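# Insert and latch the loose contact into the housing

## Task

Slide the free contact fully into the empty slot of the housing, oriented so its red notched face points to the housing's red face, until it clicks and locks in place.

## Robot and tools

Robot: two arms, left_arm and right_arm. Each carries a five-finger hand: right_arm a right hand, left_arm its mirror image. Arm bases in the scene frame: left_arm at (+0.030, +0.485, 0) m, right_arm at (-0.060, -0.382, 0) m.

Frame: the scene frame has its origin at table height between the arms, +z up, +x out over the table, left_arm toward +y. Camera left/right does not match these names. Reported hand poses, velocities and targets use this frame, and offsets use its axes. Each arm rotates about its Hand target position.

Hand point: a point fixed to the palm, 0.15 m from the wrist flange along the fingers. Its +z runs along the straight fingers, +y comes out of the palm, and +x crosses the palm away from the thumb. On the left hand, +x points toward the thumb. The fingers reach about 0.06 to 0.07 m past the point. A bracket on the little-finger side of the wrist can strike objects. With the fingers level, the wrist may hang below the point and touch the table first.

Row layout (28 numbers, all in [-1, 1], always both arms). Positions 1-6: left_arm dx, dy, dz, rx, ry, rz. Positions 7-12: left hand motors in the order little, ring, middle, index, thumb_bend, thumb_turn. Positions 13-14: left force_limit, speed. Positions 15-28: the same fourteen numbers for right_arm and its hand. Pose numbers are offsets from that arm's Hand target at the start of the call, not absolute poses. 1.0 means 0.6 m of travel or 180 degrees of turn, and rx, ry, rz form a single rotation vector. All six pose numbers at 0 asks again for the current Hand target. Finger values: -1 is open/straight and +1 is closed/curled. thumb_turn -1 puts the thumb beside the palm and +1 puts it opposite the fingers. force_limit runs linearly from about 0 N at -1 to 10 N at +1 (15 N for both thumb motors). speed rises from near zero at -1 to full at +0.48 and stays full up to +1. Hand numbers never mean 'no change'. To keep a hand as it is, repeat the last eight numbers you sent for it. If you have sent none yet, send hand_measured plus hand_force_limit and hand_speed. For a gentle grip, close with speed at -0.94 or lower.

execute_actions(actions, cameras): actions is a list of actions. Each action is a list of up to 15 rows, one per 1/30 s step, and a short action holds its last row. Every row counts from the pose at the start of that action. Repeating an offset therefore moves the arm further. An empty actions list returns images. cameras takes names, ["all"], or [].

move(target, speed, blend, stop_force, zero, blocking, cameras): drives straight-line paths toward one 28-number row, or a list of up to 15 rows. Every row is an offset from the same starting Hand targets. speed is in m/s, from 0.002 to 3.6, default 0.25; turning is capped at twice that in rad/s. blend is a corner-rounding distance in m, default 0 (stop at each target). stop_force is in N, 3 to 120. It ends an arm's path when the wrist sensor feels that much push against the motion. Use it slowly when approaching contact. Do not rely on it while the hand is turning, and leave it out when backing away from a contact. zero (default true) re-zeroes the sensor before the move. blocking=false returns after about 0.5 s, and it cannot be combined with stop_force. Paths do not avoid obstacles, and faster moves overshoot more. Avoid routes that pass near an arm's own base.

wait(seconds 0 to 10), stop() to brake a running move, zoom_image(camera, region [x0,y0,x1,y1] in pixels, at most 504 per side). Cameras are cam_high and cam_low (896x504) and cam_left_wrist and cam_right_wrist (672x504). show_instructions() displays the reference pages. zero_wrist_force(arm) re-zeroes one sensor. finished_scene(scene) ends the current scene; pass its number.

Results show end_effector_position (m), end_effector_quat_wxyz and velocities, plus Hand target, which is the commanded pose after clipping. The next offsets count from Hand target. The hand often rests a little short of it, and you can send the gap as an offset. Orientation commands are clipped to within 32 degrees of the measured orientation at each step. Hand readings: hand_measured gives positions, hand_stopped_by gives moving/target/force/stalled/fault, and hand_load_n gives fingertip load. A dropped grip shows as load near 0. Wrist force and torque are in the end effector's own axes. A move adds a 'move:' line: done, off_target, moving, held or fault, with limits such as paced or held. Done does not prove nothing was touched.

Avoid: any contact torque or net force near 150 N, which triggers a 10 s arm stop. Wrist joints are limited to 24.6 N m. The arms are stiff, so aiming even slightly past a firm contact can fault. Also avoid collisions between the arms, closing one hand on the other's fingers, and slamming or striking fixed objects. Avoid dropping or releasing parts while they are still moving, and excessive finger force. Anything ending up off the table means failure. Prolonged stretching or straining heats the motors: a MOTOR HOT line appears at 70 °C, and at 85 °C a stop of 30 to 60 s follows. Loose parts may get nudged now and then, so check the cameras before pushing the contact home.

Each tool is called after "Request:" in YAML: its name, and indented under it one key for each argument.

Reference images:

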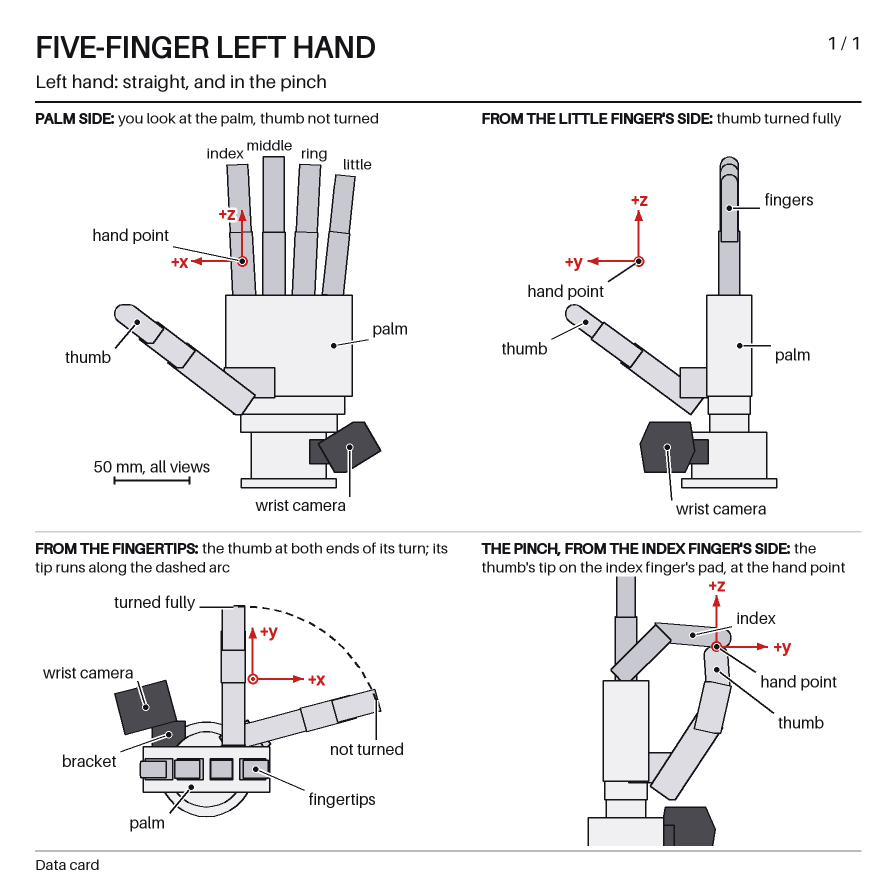

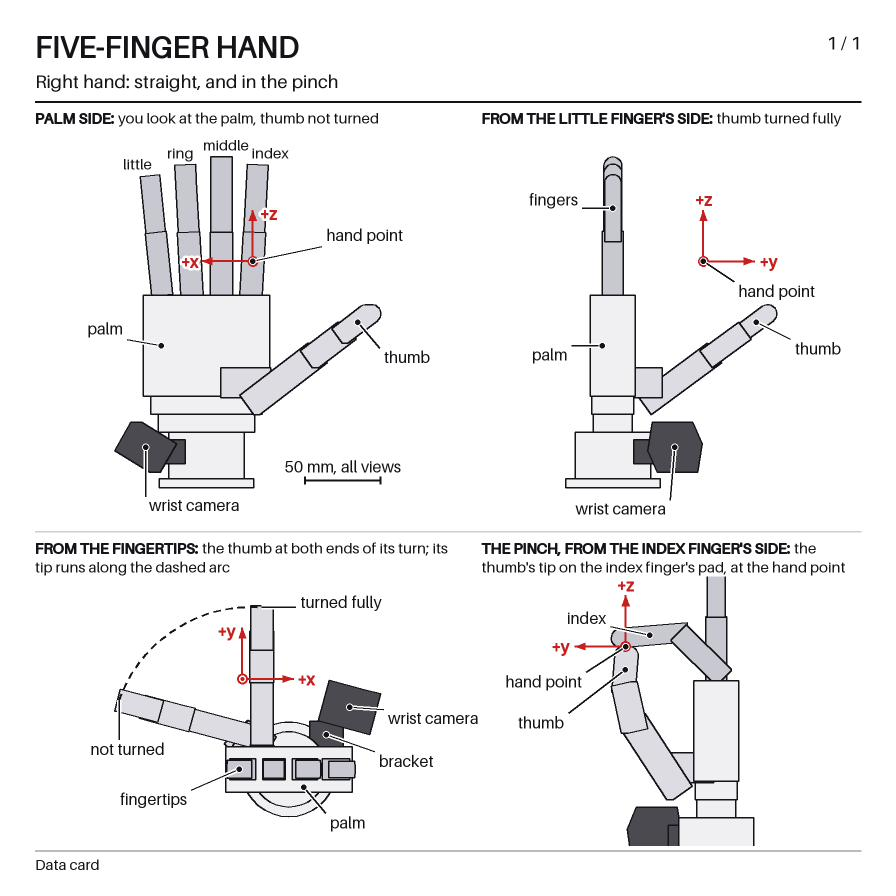

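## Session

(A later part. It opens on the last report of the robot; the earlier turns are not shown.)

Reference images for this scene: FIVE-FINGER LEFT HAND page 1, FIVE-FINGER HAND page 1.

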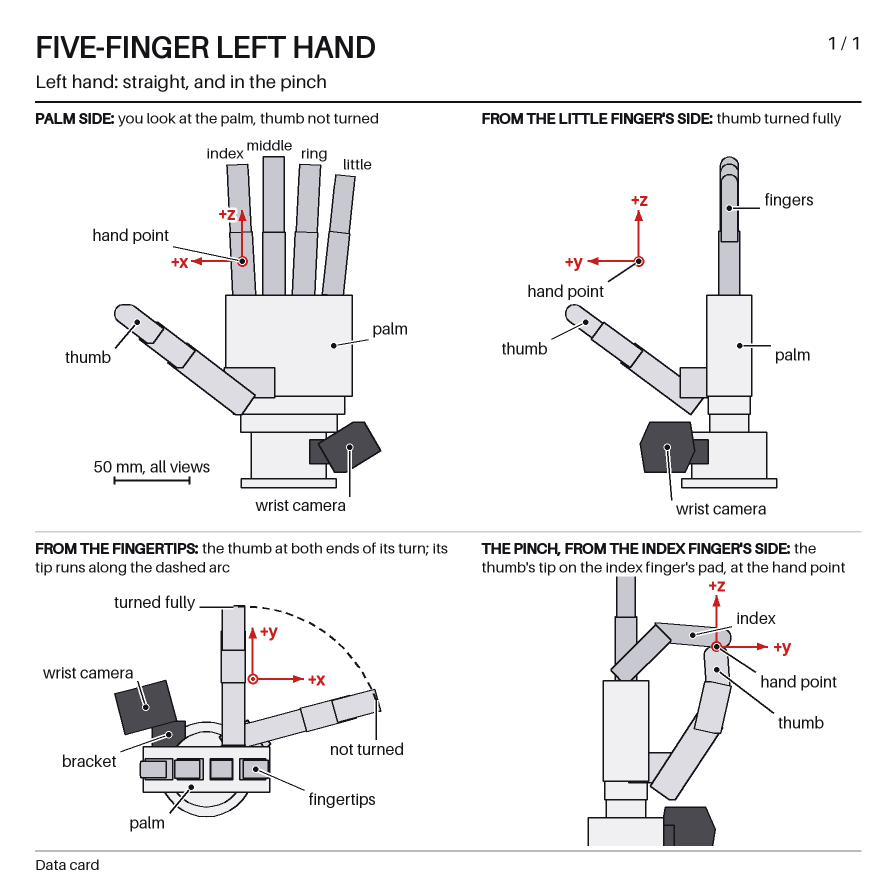

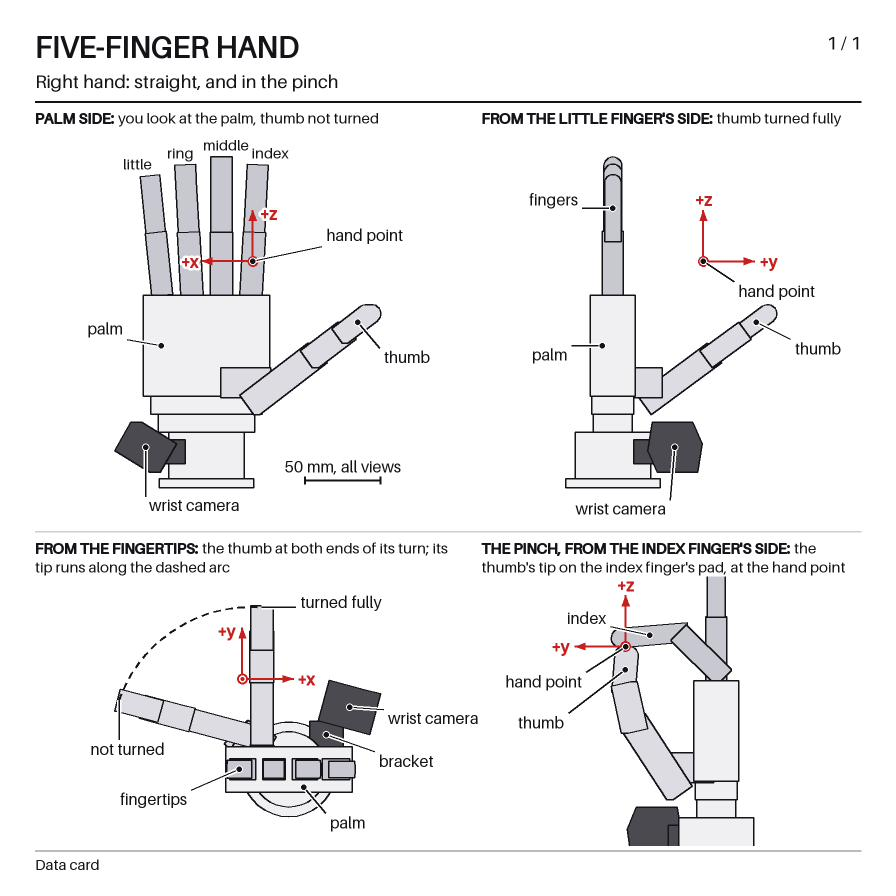

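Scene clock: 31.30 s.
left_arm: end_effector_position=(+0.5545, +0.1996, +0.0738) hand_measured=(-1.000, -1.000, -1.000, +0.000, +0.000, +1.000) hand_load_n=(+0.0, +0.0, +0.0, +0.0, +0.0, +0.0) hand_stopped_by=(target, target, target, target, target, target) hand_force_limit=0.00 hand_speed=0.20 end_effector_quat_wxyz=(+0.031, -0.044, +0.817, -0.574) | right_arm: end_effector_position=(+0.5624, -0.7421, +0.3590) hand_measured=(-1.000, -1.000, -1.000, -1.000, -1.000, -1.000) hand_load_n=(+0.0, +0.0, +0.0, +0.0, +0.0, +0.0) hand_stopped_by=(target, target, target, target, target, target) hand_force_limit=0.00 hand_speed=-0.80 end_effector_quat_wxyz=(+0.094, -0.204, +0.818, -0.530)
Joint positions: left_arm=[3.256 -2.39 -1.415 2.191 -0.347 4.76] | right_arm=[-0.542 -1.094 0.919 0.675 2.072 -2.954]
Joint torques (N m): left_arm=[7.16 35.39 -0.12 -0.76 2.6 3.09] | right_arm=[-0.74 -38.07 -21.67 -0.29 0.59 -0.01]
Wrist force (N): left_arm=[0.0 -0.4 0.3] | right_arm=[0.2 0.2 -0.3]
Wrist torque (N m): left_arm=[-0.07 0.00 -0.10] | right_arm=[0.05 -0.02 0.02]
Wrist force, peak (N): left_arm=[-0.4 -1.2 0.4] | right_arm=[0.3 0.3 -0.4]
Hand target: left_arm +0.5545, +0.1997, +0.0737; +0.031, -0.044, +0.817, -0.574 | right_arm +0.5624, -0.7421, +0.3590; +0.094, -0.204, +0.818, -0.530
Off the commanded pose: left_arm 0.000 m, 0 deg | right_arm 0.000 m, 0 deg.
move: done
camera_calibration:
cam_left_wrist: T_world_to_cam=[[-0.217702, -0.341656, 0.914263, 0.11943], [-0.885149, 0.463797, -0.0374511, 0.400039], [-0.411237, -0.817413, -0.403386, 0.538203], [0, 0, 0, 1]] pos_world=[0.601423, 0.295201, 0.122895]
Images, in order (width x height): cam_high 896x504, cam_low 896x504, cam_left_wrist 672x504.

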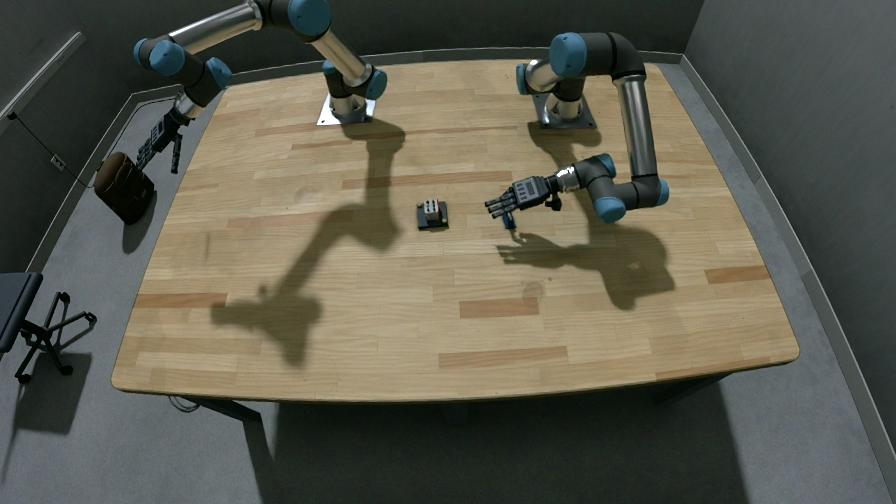

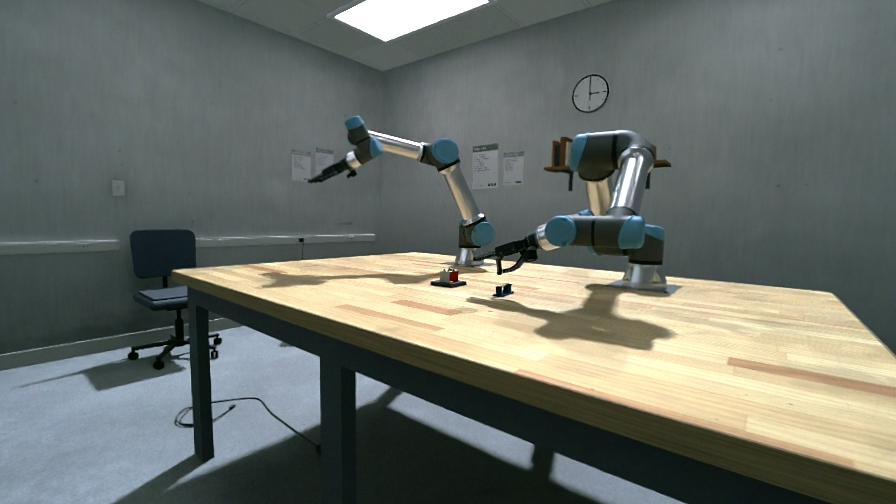

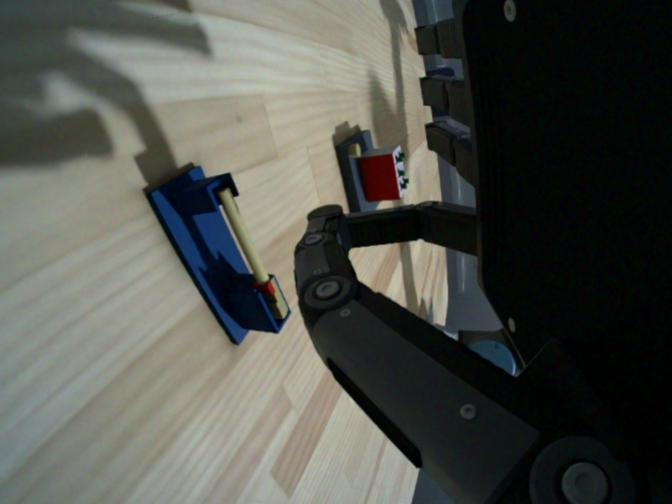

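Request:
move:
  target: [0, -0.0042, -0.0753, 0, 0, 0, -1, -1, -1, 0, 0, 1, 0, 0.2, 0, 0, 0, 0, 0, 0, -1, -1, -1, -1, -1, -1, 0, -0.8]
  speed: 0.06
  stop_force: 5
  cameras: ["cam_left_wrist", "cam_low", "cam_high"]

Request:
zoom_image:
  camera: "cam_left_wrist"
  region: [200, 150, 420, 370]

Request:
zoom_image:
  camera: "cam_low"
  region: [470, 235, 550, 305]

Scene clock: 35.57 s.
left_arm: end_effector_position=(+0.5545, +0.1971, +0.0285) hand_measured=(-1.000, -1.000, -1.000, +0.000, +0.000, +1.000) hand_load_n=(+0.0, +0.0, +0.0, +0.0, +0.0, +0.0) hand_stopped_by=(target, target, target, target, target, target) hand_force_limit=0.00 hand_speed=0.20 end_effector_quat_wxyz=(+0.031, -0.044, +0.817, -0.574) | right_arm: end_effector_position=(+0.5624, -0.7421, +0.3590) hand_measured=(-1.000, -1.000, -1.000, -1.000, -1.000, -1.000) hand_load_n=(+0.0, +0.0, +0.0, -0.5, +0.0, +0.0) hand_stopped_by=(target, target, target, target, target, target) hand_force_limit=0.00 hand_speed=-0.80 end_effector_quat_wxyz=(+0.094, -0.204, +0.818, -0.530)
Joint positions: left_arm=[3.251 -2.458 -1.421 2.278 -0.346 4.746] | right_arm=[-0.542 -1.094 0.919 0.675 2.072 -2.954]
Joint torques (N m): left_arm=[-9.98 37.04 25.09 -0.72 3.47 -2.93] | right_arm=[-1.08 -38.52 -21.78 -0.39 0.53 -0.02]
Wrist force (N): left_arm=[0.0 -0.4 0.4] | right_arm=[0.1 0.1 -0.2]
Wrist torque (N m): left_arm=[-0.08 0.01 -0.02] | right_arm=[0.04 -0.01 0.01]
Wrist force, peak (N): left_arm=[-0.4 -0.6 0.4] | right_arm=[-0.1 0.3 -0.5]
Hand target: left_arm +0.5545, +0.1971, +0.0285; +0.031, -0.044, +0.817, -0.574 | right_arm +0.5624, -0.7421, +0.3590; +0.094, -0.204, +0.818, -0.530
Off the commanded pose: left_arm 0.000 m, 0 deg | right_arm 0.000 m, 0 deg.
move: done
camera_calibration:
cam_left_wrist: T_world_to_cam=[[-0.217732, -0.34151, 0.91431, 0.159964], [-0.885149, 0.46379, -0.0375548, 0.399511], [-0.411222, -0.817478, -0.403269, 0.517887], [0, 0, 0, 1]] pos_world=[0.601423, 0.292701, 0.0775948]
Images, in order (width x height): cam_high 896x504, cam_low 896x504, cam_left_wrist 672x504.

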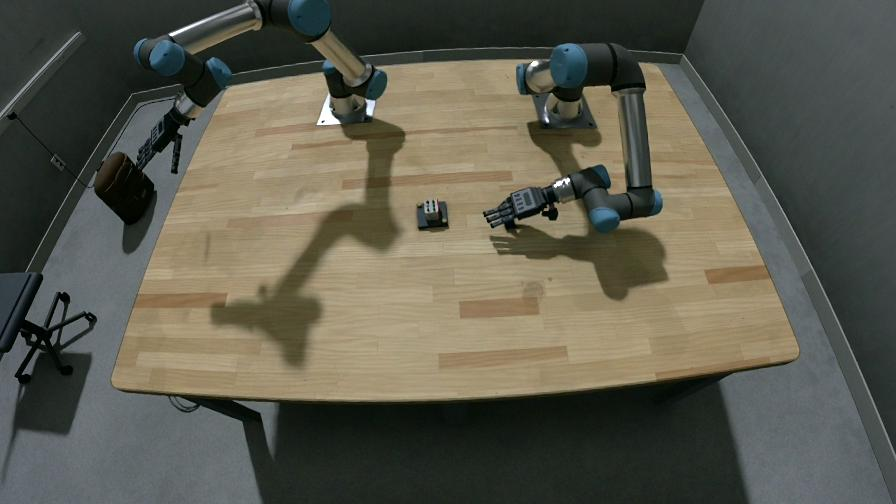

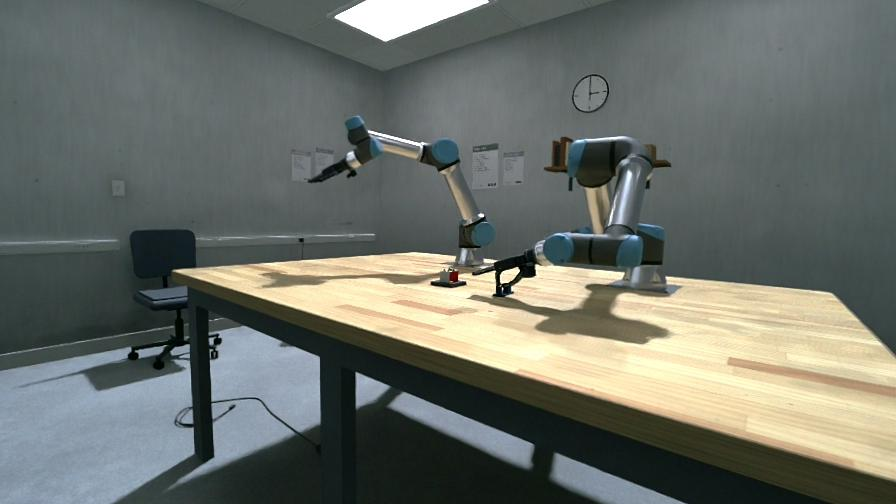

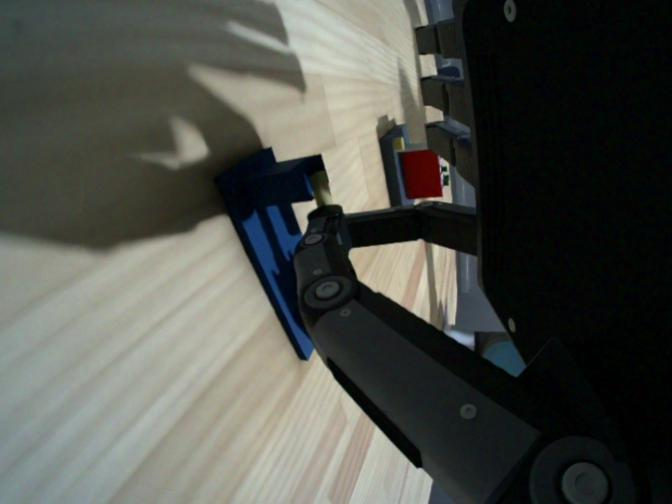

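Scaled by 2.291 from the camera's 672x504 image, which has a finer 960x720 frame.

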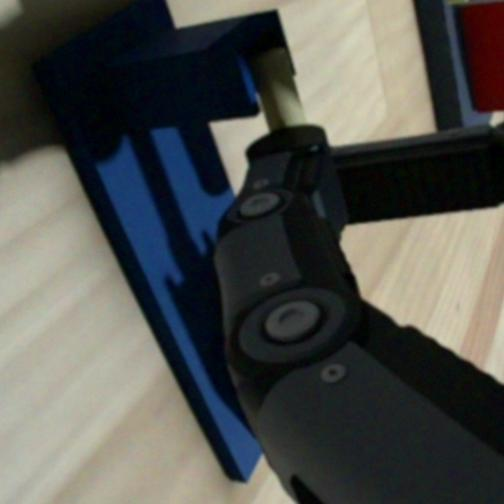

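Scaled by 6.300 from the camera's 896x504 image, which has a finer 1280x720 frame.

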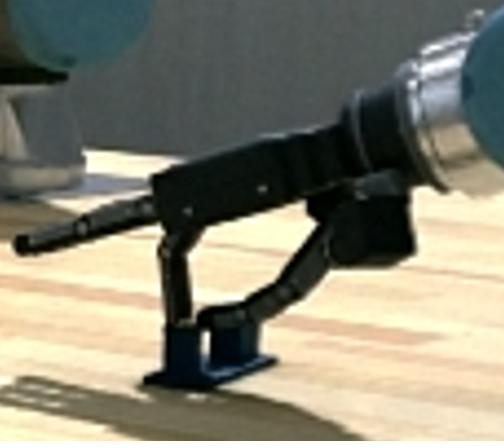

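Request:
move:
  target: [0, 0, 0, 0, 0, 0, -1, -1, -1, 0.5, 0.5, 1, -0.6, -0.94, 0, 0, 0, 0, 0, 0, -1, -1, -1, -1, -1, -1, 0, -0.8]
  cameras: ["cam_left_wrist", "cam_low"]

Request:
zoom_image:
  camera: "cam_left_wrist"
  region: [200, 150, 420, 370]

Request:
zoom_image:
  camera: "cam_low"
  region: [470, 235, 550, 305]

Scene clock: 41.50 s.
left_arm: end_effector_position=(+0.5545, +0.1971, +0.0285) hand_measured=(-1.000, -1.000, -1.000, +0.134, +0.428, +1.000) hand_load_n=(+0.0, +0.0, +0.0, +0.0, +0.0, +0.0) hand_stopped_by=(target, target, target, force, moving, target) hand_force_limit=-0.60 hand_speed=-0.94 end_effector_quat_wxyz=(+0.031, -0.044, +0.817, -0.574) | right_arm: end_effector_position=(+0.5624, -0.7421, +0.3590) hand_measured=(-1.000, -1.000, -1.000, -1.000, -1.000, -1.000) hand_load_n=(+0.0, +0.0, +0.0, +0.0, +0.0, +0.0) hand_stopped_by=(target, target, target, target, target, target) hand_force_limit=0.00 hand_speed=-0.80 end_effector_quat_wxyz=(+0.094, -0.204, +0.818, -0.530)
Joint positions: left_arm=[3.251 -2.458 -1.421 2.278 -0.346 4.746] | right_arm=[-0.542 -1.094 0.919 0.675 2.072 -2.954]
Joint torques (N m): left_arm=[-5.23 36.89 27.25 -2.01 2.57 -2.82] | right_arm=[-0.93 -38.38 -21.57 -0.36 0.66 0.05]
Wrist force (N): left_arm=[0.2 -0.3 0.4] | right_arm=[0.0 0.0 -0.2]
Wrist torque (N m): left_arm=[-0.07 -0.03 -0.01] | right_arm=[0.01 0.01 0.00]
Wrist force, peak (N): left_arm=[-0.1 -0.2 1.3] | right_arm=[0.0 0.3 -0.6]
Hand target: left_arm +0.5545, +0.1971, +0.0285; +0.031, -0.044, +0.817, -0.574 | right_arm +0.5624, -0.7421, +0.3590; +0.094, -0.204, +0.818, -0.530
Off the commanded pose: left_arm 0.000 m, 0 deg | right_arm 0.000 m, 0 deg.
move: moving (left_arm; no rest 5 s after the path's end)
camera_calibration:
cam_left_wrist: T_world_to_cam=[[-0.217746, -0.34154, 0.914296, 0.159982], [-0.88513, 0.463827, -0.0375352, 0.399488], [-0.411255, -0.817444, -0.403304, 0.517899], [0, 0, 0, 1]] pos_world=[0.601423, 0.292701, 0.0775949]
Images, in order (width x height): cam_low 896x504, cam_left_wrist 672x504.

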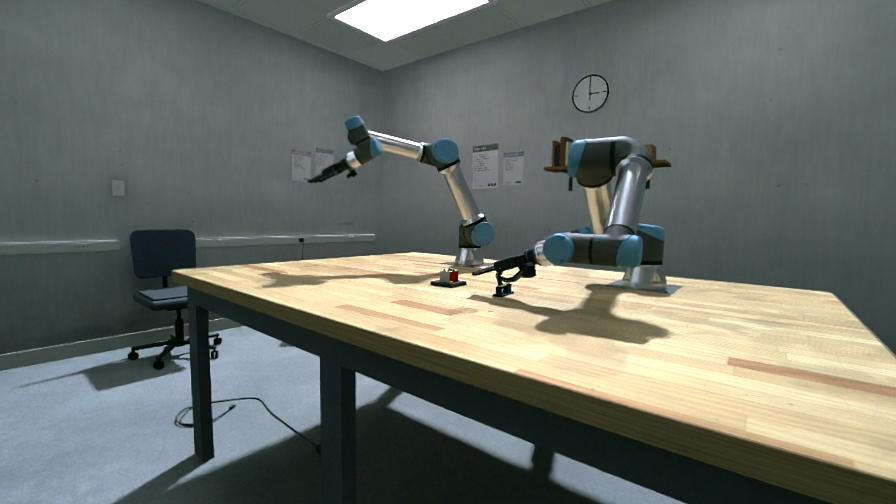

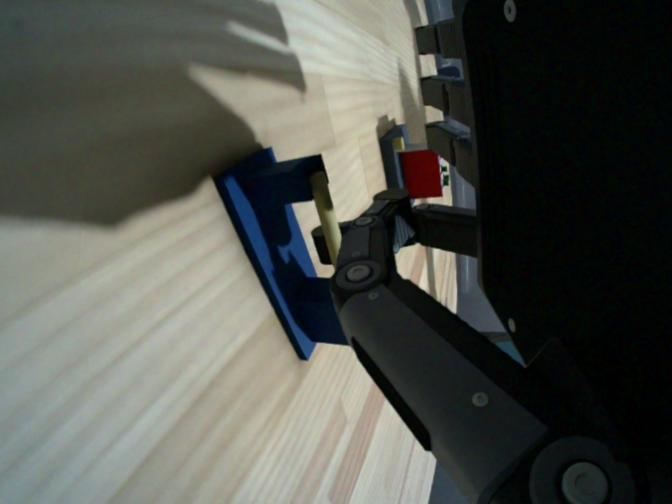

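Scaled by 2.291 from the camera's 672x504 image, which has a finer 960x720 frame.

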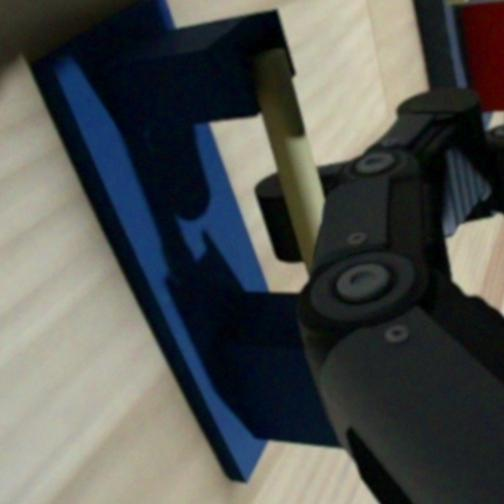

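Scaled by 6.300 from the camera's 896x504 image, which has a finer 1280x720 frame.

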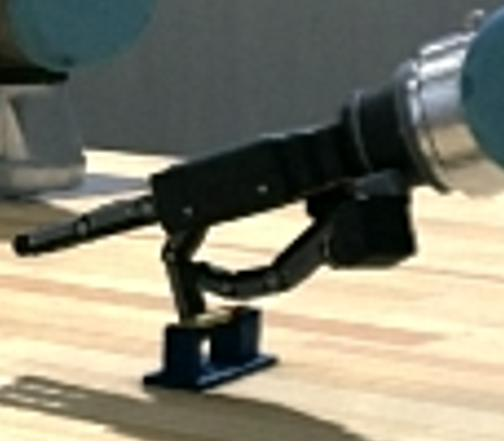

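Request:
move:
  target: [0, 0, 0, 0, 0, 0, -1, -1, -1, 0, 0, 1, -0.6, -0.5, 0, 0, 0, 0, 0, 0, -1, -1, -1, -1, -1, -1, 0, -0.8]

Request:
move:
  target: [0.0012, -0.01, 0, 0, 0, 0, -1, -1, -1, 0, 0, 1, -0.6, -0.5, 0, 0, 0, 0, 0, 0, -1, -1, -1, -1, -1, -1, 0, -0.8]
  speed: 0.02
  stop_force: 3
  cameras: ["cam_left_wrist", "cam_low"]

Request:
zoom_image:
  camera: "cam_left_wrist"
  region: [200, 150, 420, 370]

Request:
zoom_image:
  camera: "cam_low"
  region: [470, 235, 550, 305]

Scene clock: 43.30 s.
left_arm: end_effector_position=(+0.5545, +0.1971, +0.0285) hand_measured=(-1.000, -1.000, -1.000, +0.000, +0.000, +1.000) hand_load_n=(+0.0, +0.0, +0.0, +0.0, +0.0, +0.0) hand_stopped_by=(target, target, target, target, target, target) hand_force_limit=-0.60 hand_speed=-0.50 end_effector_quat_wxyz=(+0.031, -0.044, +0.817, -0.574) | right_arm: end_effector_position=(+0.5624, -0.7421, +0.3590) hand_measured=(-1.000, -1.000, -1.000, -1.000, -1.000, -1.000) hand_load_n=(+0.0, +0.0, +0.0, +0.0, +0.0, +0.0) hand_stopped_by=(target, target, target, target, target, target) hand_force_limit=0.00 hand_speed=-0.80 end_effector_quat_wxyz=(+0.094, -0.204, +0.818, -0.530)
Joint positions: left_arm=[3.251 -2.458 -1.421 2.278 -0.346 4.746] | right_arm=[-0.542 -1.094 0.919 0.675 2.072 -2.954]
Joint torques (N m): left_arm=[-3.67 40.93 22.77 -2.38 0.85 -2.38] | right_arm=[-1 -38.59 -21.85 -0.31 0.62 0.01]
Wrist force (N): left_arm=[-0.2 -0.3 0.2] | right_arm=[0.2 0.1 -0.3]
Wrist torque (N m): left_arm=[-0.05 0.02 -0.03] | right_arm=[0.03 -0.03 0.01]
Wrist force, peak (N): left_arm=[-0.2 -11.7 -8.2] | right_arm=[0.3 0.1 -0.5]
Hand target: left_arm +0.5545, +0.1971, +0.0285; +0.031, -0.044, +0.817, -0.574 | right_arm +0.5624, -0.7421, +0.3590; +0.094, -0.204, +0.818, -0.530
Off the commanded pose: left_arm 0.000 m, 0 deg | right_arm 0.000 m, 0 deg.
move: done

Scene clock: 44.73 s.
left_arm: end_effector_position=(+0.5547, +0.1949, +0.0284) hand_measured=(-1.000, -1.000, -1.000, +0.000, +0.000, +1.000) hand_load_n=(+0.0, +0.0, +0.0, +0.0, +1.5, +0.5) hand_stopped_by=(target, target, target, target, target, target) hand_force_limit=-0.60 hand_speed=-0.50 end_effector_quat_wxyz=(+0.031, -0.044, +0.817, -0.574) | right_arm: end_effector_position=(+0.5624, -0.7421, +0.3590) hand_measured=(-1.000, -1.000, -1.000, -1.000, -1.000, -1.000) hand_load_n=(+0.0, +0.0, +0.0, +0.0, +0.0, +0.0) hand_stopped_by=(target, target, target, target, target, target) hand_force_limit=0.00 hand_speed=-0.80 end_effector_quat_wxyz=(+0.094, -0.204, +0.818, -0.530)
Joint positions: left_arm=[3.247 -2.458 -1.419 2.286 -0.346 4.734] | right_arm=[-0.542 -1.094 0.919 0.675 2.072 -2.954]
Joint torques (N m): left_arm=[5.31 36.74 -0.04 -3.86 2.2 3.01] | right_arm=[-1.21 -39.15 -21.91 -0.39 0.57 0.14]
Wrist force (N): left_arm=[0.1 -0.1 -2.6] | right_arm=[0.3 0.1 -0.5]
Wrist torque (N m): left_arm=[-0.05 -0.01 -0.13] | right_arm=[0.04 -0.02 0.01]
Wrist force, peak (N): left_arm=[0.8 -0.7 -9.4] | right_arm=[-0.1 0.4 -0.4]
Hand target: left_arm +0.5547, +0.1949, +0.0284; +0.031, -0.044, +0.817, -0.574 (not the last commanded pose) | right_arm +0.5624, -0.7421, +0.3590; +0.094, -0.204, +0.818, -0.530
Off the commanded pose: left_arm 0.004 m, 0 deg | right_arm 0.000 m, 0 deg.
move: contact (left_arm)
camera_calibration:
cam_left_wrist: T_world_to_cam=[[-0.217548, -0.341479, 0.914366, 0.159245], [-0.885056, 0.463987, -0.0372941, 0.400661], [-0.411519, -0.817379, -0.403168, 0.516313], [0, 0, 0, 1]] pos_world=[0.601724, 0.290501, 0.0774948]
Images, in order (width x height): cam_low 896x504, cam_left_wrist 672x504.

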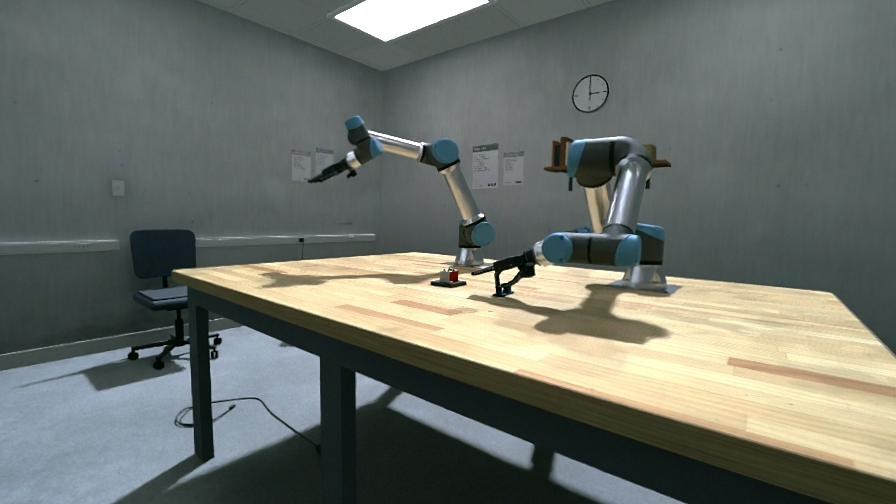

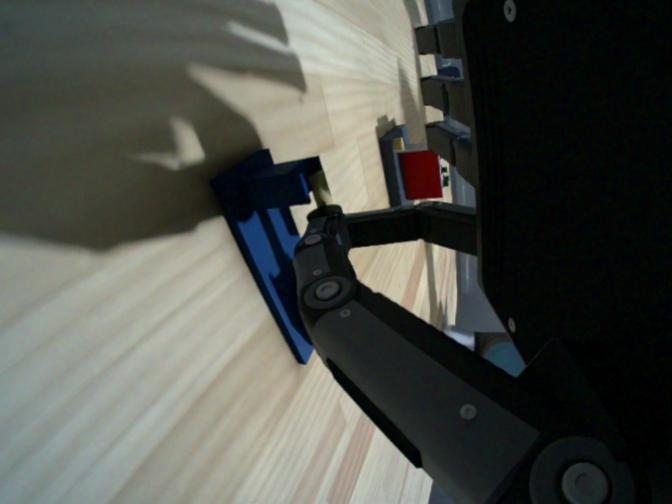

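Scaled by 2.291 from the camera's 672x504 image, which has a finer 960x720 frame.

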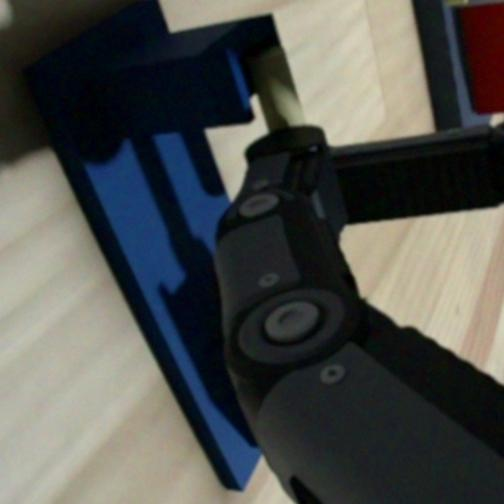

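Scaled by 6.300 from the camera's 896x504 image, which has a finer 1280x720 frame.

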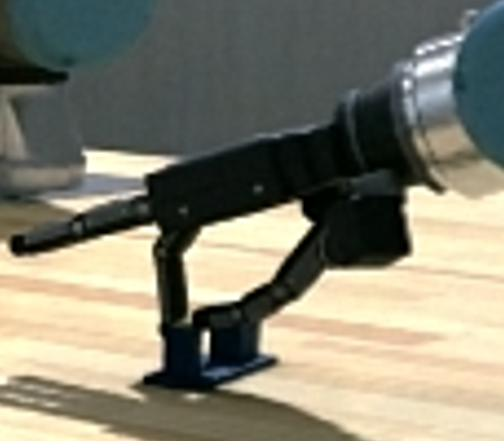

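Request:
move:
  target: [0, 0, 0, 0, 0, 0, -1, -1, -1, 0.5, 0, 1, -0.2, -0.92, 0, 0, 0, 0, 0, 0, -1, -1, -1, -1, -1, -1, 0, -0.8]
  cameras: ["cam_left_wrist", "cam_low"]

Request:
zoom_image:
  camera: "cam_left_wrist"
  region: [200, 150, 420, 370]

Scene clock: 45.97 s.
left_arm: end_effector_position=(+0.5547, +0.1949, +0.0284) hand_measured=(-1.000, -1.000, -1.000, +0.132, +0.000, +1.000) hand_load_n=(+0.0, +0.0, +0.0, +5.0, +3.5, -0.5) hand_stopped_by=(target, target, target, force, target, target) hand_force_limit=-0.20 hand_speed=-0.92 end_effector_quat_wxyz=(+0.031, -0.044, +0.817, -0.574) | right_arm: end_effector_position=(+0.5624, -0.7421, +0.3590) hand_measured=(-1.000, -1.000, -1.000, -1.000, -1.000, -1.000) hand_load_n=(+0.0, +0.0, +0.0, +0.0, +0.0, +0.0) hand_stopped_by=(target, target, target, target, target, target) hand_force_limit=0.00 hand_speed=-0.80 end_effector_quat_wxyz=(+0.094, -0.204, +0.818, -0.530)
Joint positions: left_arm=[3.247 -2.458 -1.419 2.286 -0.346 4.734] | right_arm=[-0.542 -1.094 0.919 0.675 2.072 -2.954]
Joint torques (N m): left_arm=[5.21 36.03 -0.76 -3.52 0.4 3.21] | right_arm=[-0.99 -39.16 -21.88 -0.28 0.62 0.07]
Wrist force (N): left_arm=[0.1 -0.9 -4.1] | right_arm=[0.0 0.0 -0.2]
Wrist torque (N m): left_arm=[-0.09 -0.09 -0.13] | right_arm=[0.01 0.00 0.01]
Wrist force, peak (N): left_arm=[0.5 -1.3 -4.3] | right_arm=[0.4 0.2 0.2]
Hand target: left_arm +0.5547, +0.1949, +0.0284; +0.031, -0.044, +0.817, -0.574 | right_arm +0.5624, -0.7421, +0.3590; +0.094, -0.204, +0.818, -0.530
Off the commanded pose: left_arm 0.000 m, 0 deg | right_arm 0.000 m, 0 deg.
move: done
camera_calibration:
cam_left_wrist: T_world_to_cam=[[-0.217468, -0.341521, 0.914369, 0.159209], [-0.885077, 0.463955, -0.0372121, 0.400676], [-0.411517, -0.81738, -0.403167, 0.516313], [0, 0, 0, 1]] pos_world=[0.601724, 0.290501, 0.0774949]
Images, in order (width x height): cam_low 896x504, cam_left_wrist 672x504.

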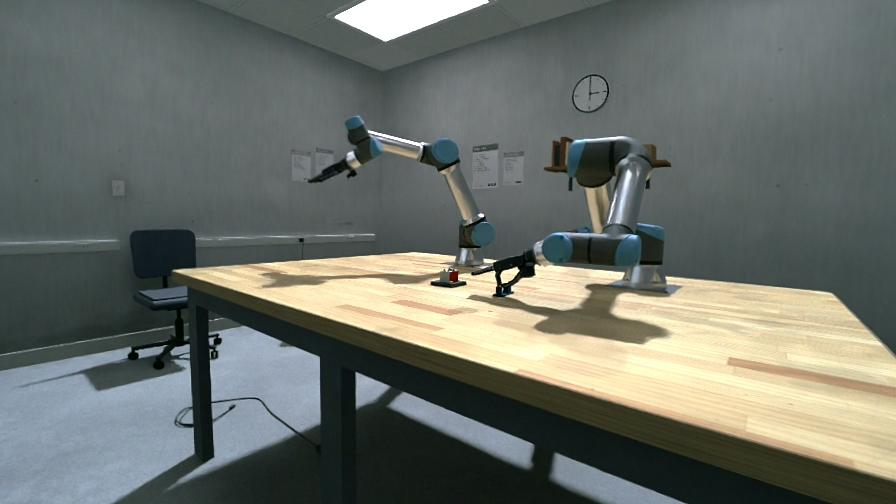

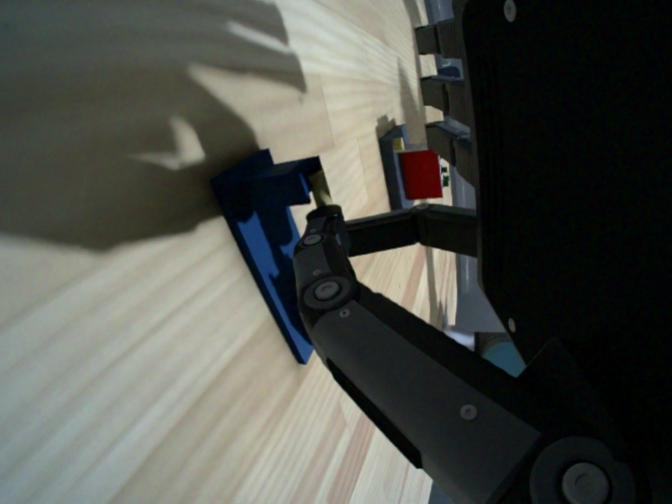

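Scaled by 2.291 from the camera's 672x504 image, which has a finer 960x720 frame.

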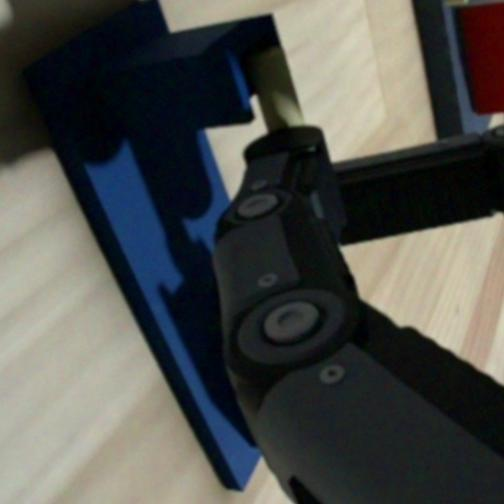

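Request:
move:
  target: [0, 0, 0.05, 0, 0, 0, -1, -1, -1, 0.5, 0, 1, -0.2, -0.92, 0, 0, 0, 0, 0, 0, -1, -1, -1, -1, -1, -1, 0, -0.8]
  speed: 0.04
  cameras: ["cam_left_wrist", "cam_low"]

Request:
zoom_image:
  camera: "cam_left_wrist"
  region: [200, 150, 420, 370]

Request:
zoom_image:
  camera: "cam_low"
  region: [470, 235, 550, 305]

Scene clock: 47.57 s.
left_arm: end_effector_position=(+0.5547, +0.1949, +0.0583) hand_measured=(-1.000, -1.000, -1.000, +0.132, +0.000, +1.000) hand_load_n=(+0.0, +0.0, +0.0, +1.5, +0.5, +0.0) hand_stopped_by=(target, target, target, force, target, target) hand_force_limit=-0.20 hand_speed=-0.92 end_effector_quat_wxyz=(+0.031, -0.044, +0.817, -0.574) | right_arm: end_effector_position=(+0.5624, -0.7421, +0.3590) hand_measured=(-1.000, -1.000, -1.000, -1.000, -1.000, -1.000) hand_load_n=(+0.0, +0.0, +0.0, +0.0, +0.0, +0.0) hand_stopped_by=(target, target, target, target, target, target) hand_force_limit=0.00 hand_speed=-0.80 end_effector_quat_wxyz=(+0.094, -0.204, +0.818, -0.530)
Joint positions: left_arm=[3.246 -2.411 -1.415 2.236 -0.346 4.733] | right_arm=[-0.542 -1.094 0.919 0.675 2.072 -2.954]
Joint torques (N m): left_arm=[-5.13 63.52 27.95 -4.2 1.24 2.91] | right_arm=[-1.4 -39.42 -21.56 -0.32 0.74 0.03]
Wrist force (N): left_arm=[-0.3 -0.4 0.3] | right_arm=[0.1 0.1 -0.3]
Wrist torque (N m): left_arm=[-0.09 0.04 -0.10] | right_arm=[0.03 0.00 0.00]
Wrist force, peak (N): left_arm=[0.4 -1.2 -4.5] | right_arm=[0.0 0.5 -0.3]
Hand target: left_arm +0.5547, +0.1949, +0.0584; +0.031, -0.044, +0.817, -0.574 | right_arm +0.5624, -0.7421, +0.3590; +0.094, -0.204, +0.818, -0.530
Off the commanded pose: left_arm 0.000 m, 0 deg | right_arm 0.000 m, 0 deg.
move: done
camera_calibration:
cam_left_wrist: T_world_to_cam=[[-0.217388, -0.341562, 0.914373, 0.131924], [-0.885097, 0.463922, -0.0371301, 0.401798], [-0.411516, -0.817381, -0.403167, 0.528326], [0, 0, 0, 1]] pos_world=[0.601724, 0.290501, 0.107295]
Images, in order (width x height): cam_low 896x504, cam_left_wrist 672x504.

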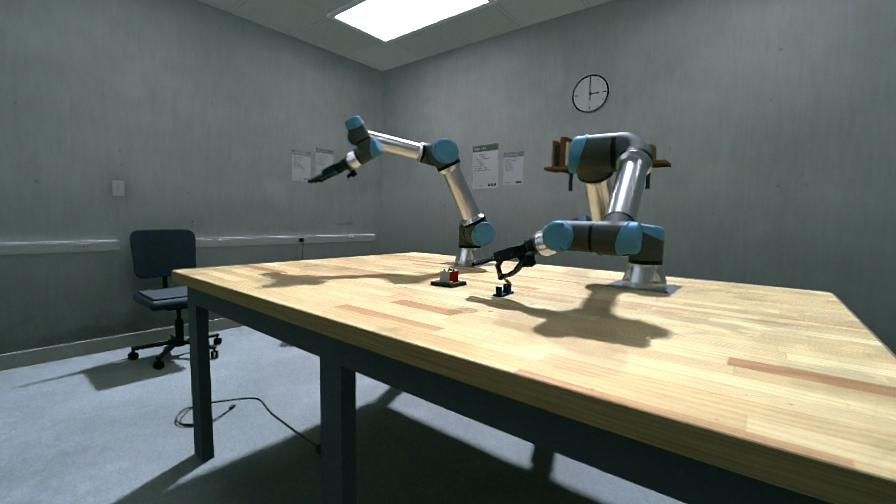

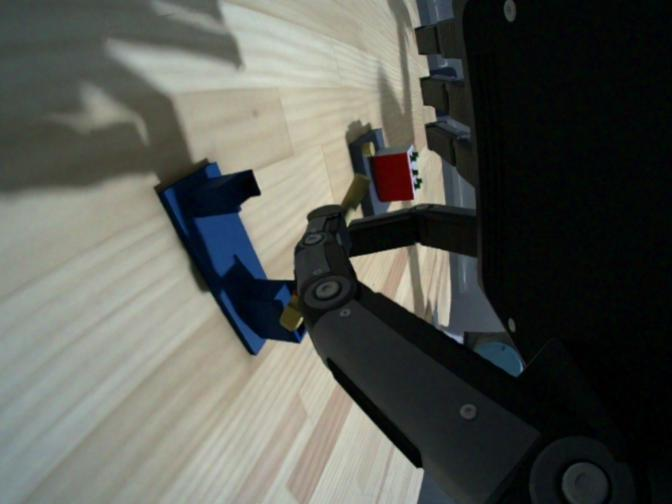

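Scaled by 2.291 from the camera's 672x504 image, which has a finer 960x720 frame.

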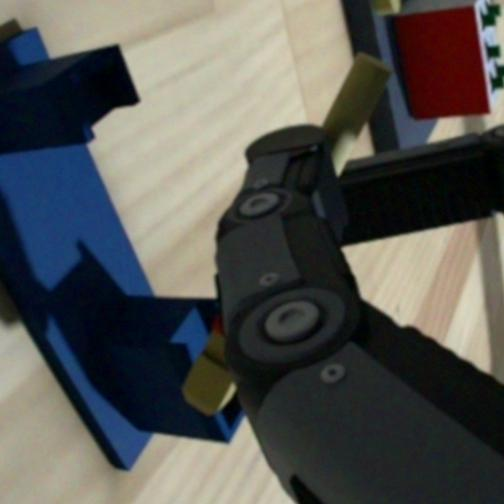

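Scaled by 6.300 from the camera's 896x504 image, which has a finer 1280x720 frame.

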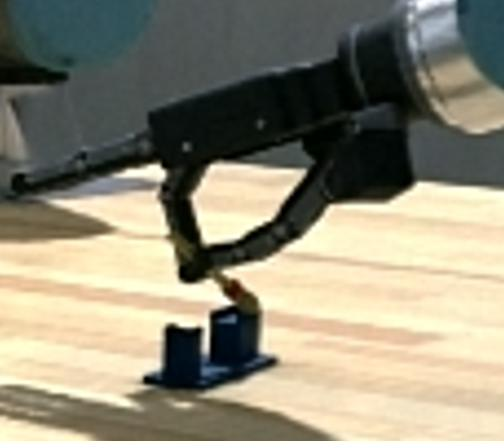

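Request:
move:
  target: [0, 0, 0, 0, 0, 0, -1, -1, -1, 0.6, 0, 1, 0.3, -0.92, 0, 0, 0, 0, 0, 0, -1, -1, -1, -1, -1, -1, 0, -0.8]
  cameras: ["cam_left_wrist"]

Request:
zoom_image:
  camera: "cam_left_wrist"
  region: [200, 150, 420, 370]

Scene clock: 48.50 s.
left_arm: end_effector_position=(+0.5547, +0.1949, +0.0584) hand_measured=(-1.000, -1.000, -1.000, +0.152, +0.000, +1.000) hand_load_n=(+0.0, +0.0, +0.0, +6.5, +0.5, -1.5) hand_stopped_by=(target, target, target, force, target, target) hand_force_limit=0.30 hand_speed=-0.92 end_effector_quat_wxyz=(+0.031, -0.044, +0.817, -0.574) | right_arm: end_effector_position=(+0.5624, -0.7421, +0.3590) hand_measured=(-1.000, -1.000, -1.000, -1.000, -1.000, -1.000) hand_load_n=(+0.0, +0.0, +0.0, +0.0, +0.0, +0.0) hand_stopped_by=(target, target, target, target, target, target) hand_force_limit=0.00 hand_speed=-0.80 end_effector_quat_wxyz=(+0.094, -0.204, +0.818, -0.530)
Joint positions: left_arm=[3.246 -2.411 -1.415 2.236 -0.346 4.734] | right_arm=[-0.542 -1.094 0.919 0.675 2.072 -2.954]
Joint torques (N m): left_arm=[2.94 61.12 27.93 -4.07 1.04 3.12] | right_arm=[-1.07 -38.9 -21.79 -0.37 0.68 0.04]
Wrist force (N): left_arm=[-0.2 -0.4 0.4] | right_arm=[0.3 0.3 0.0]
Wrist torque (N m): left_arm=[-0.09 0.04 -0.11] | right_arm=[0.05 -0.05 0.03]
Wrist force, peak (N): left_arm=[-0.6 -0.3 0.6] | right_arm=[0.1 0.4 -0.4]
Hand target: left_arm +0.5547, +0.1949, +0.0584; +0.031, -0.044, +0.817, -0.574 | right_arm +0.5624, -0.7421, +0.3590; +0.094, -0.204, +0.818, -0.530
Off the commanded pose: left_arm 0.000 m, 0 deg | right_arm 0.000 m, 0 deg.
move: done
camera_calibration:
cam_left_wrist: T_world_to_cam=[[-0.217548, -0.341479, 0.914366, 0.131814], [-0.885056, 0.463987, -0.0372941, 0.40178], [-0.411519, -0.817379, -0.403168, 0.528408], [0, 0, 0, 1]] pos_world=[0.601724, 0.290501, 0.107495]
Images, in order (width x height): cam_left_wrist 672x504.

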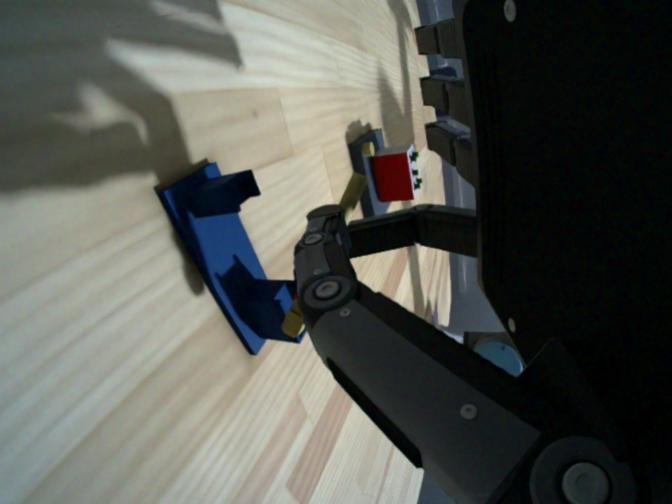

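Scaled by 2.291 from the camera's 672x504 image, which has a finer 960x720 frame.

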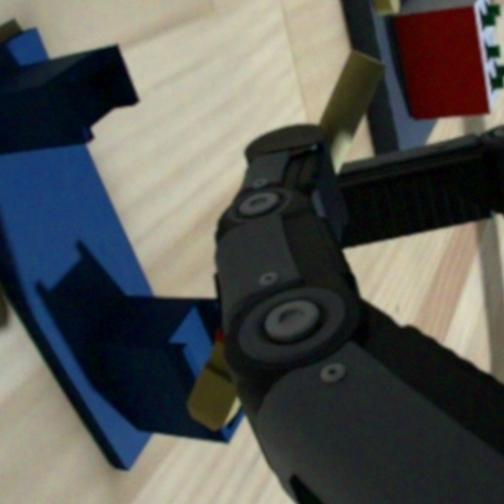

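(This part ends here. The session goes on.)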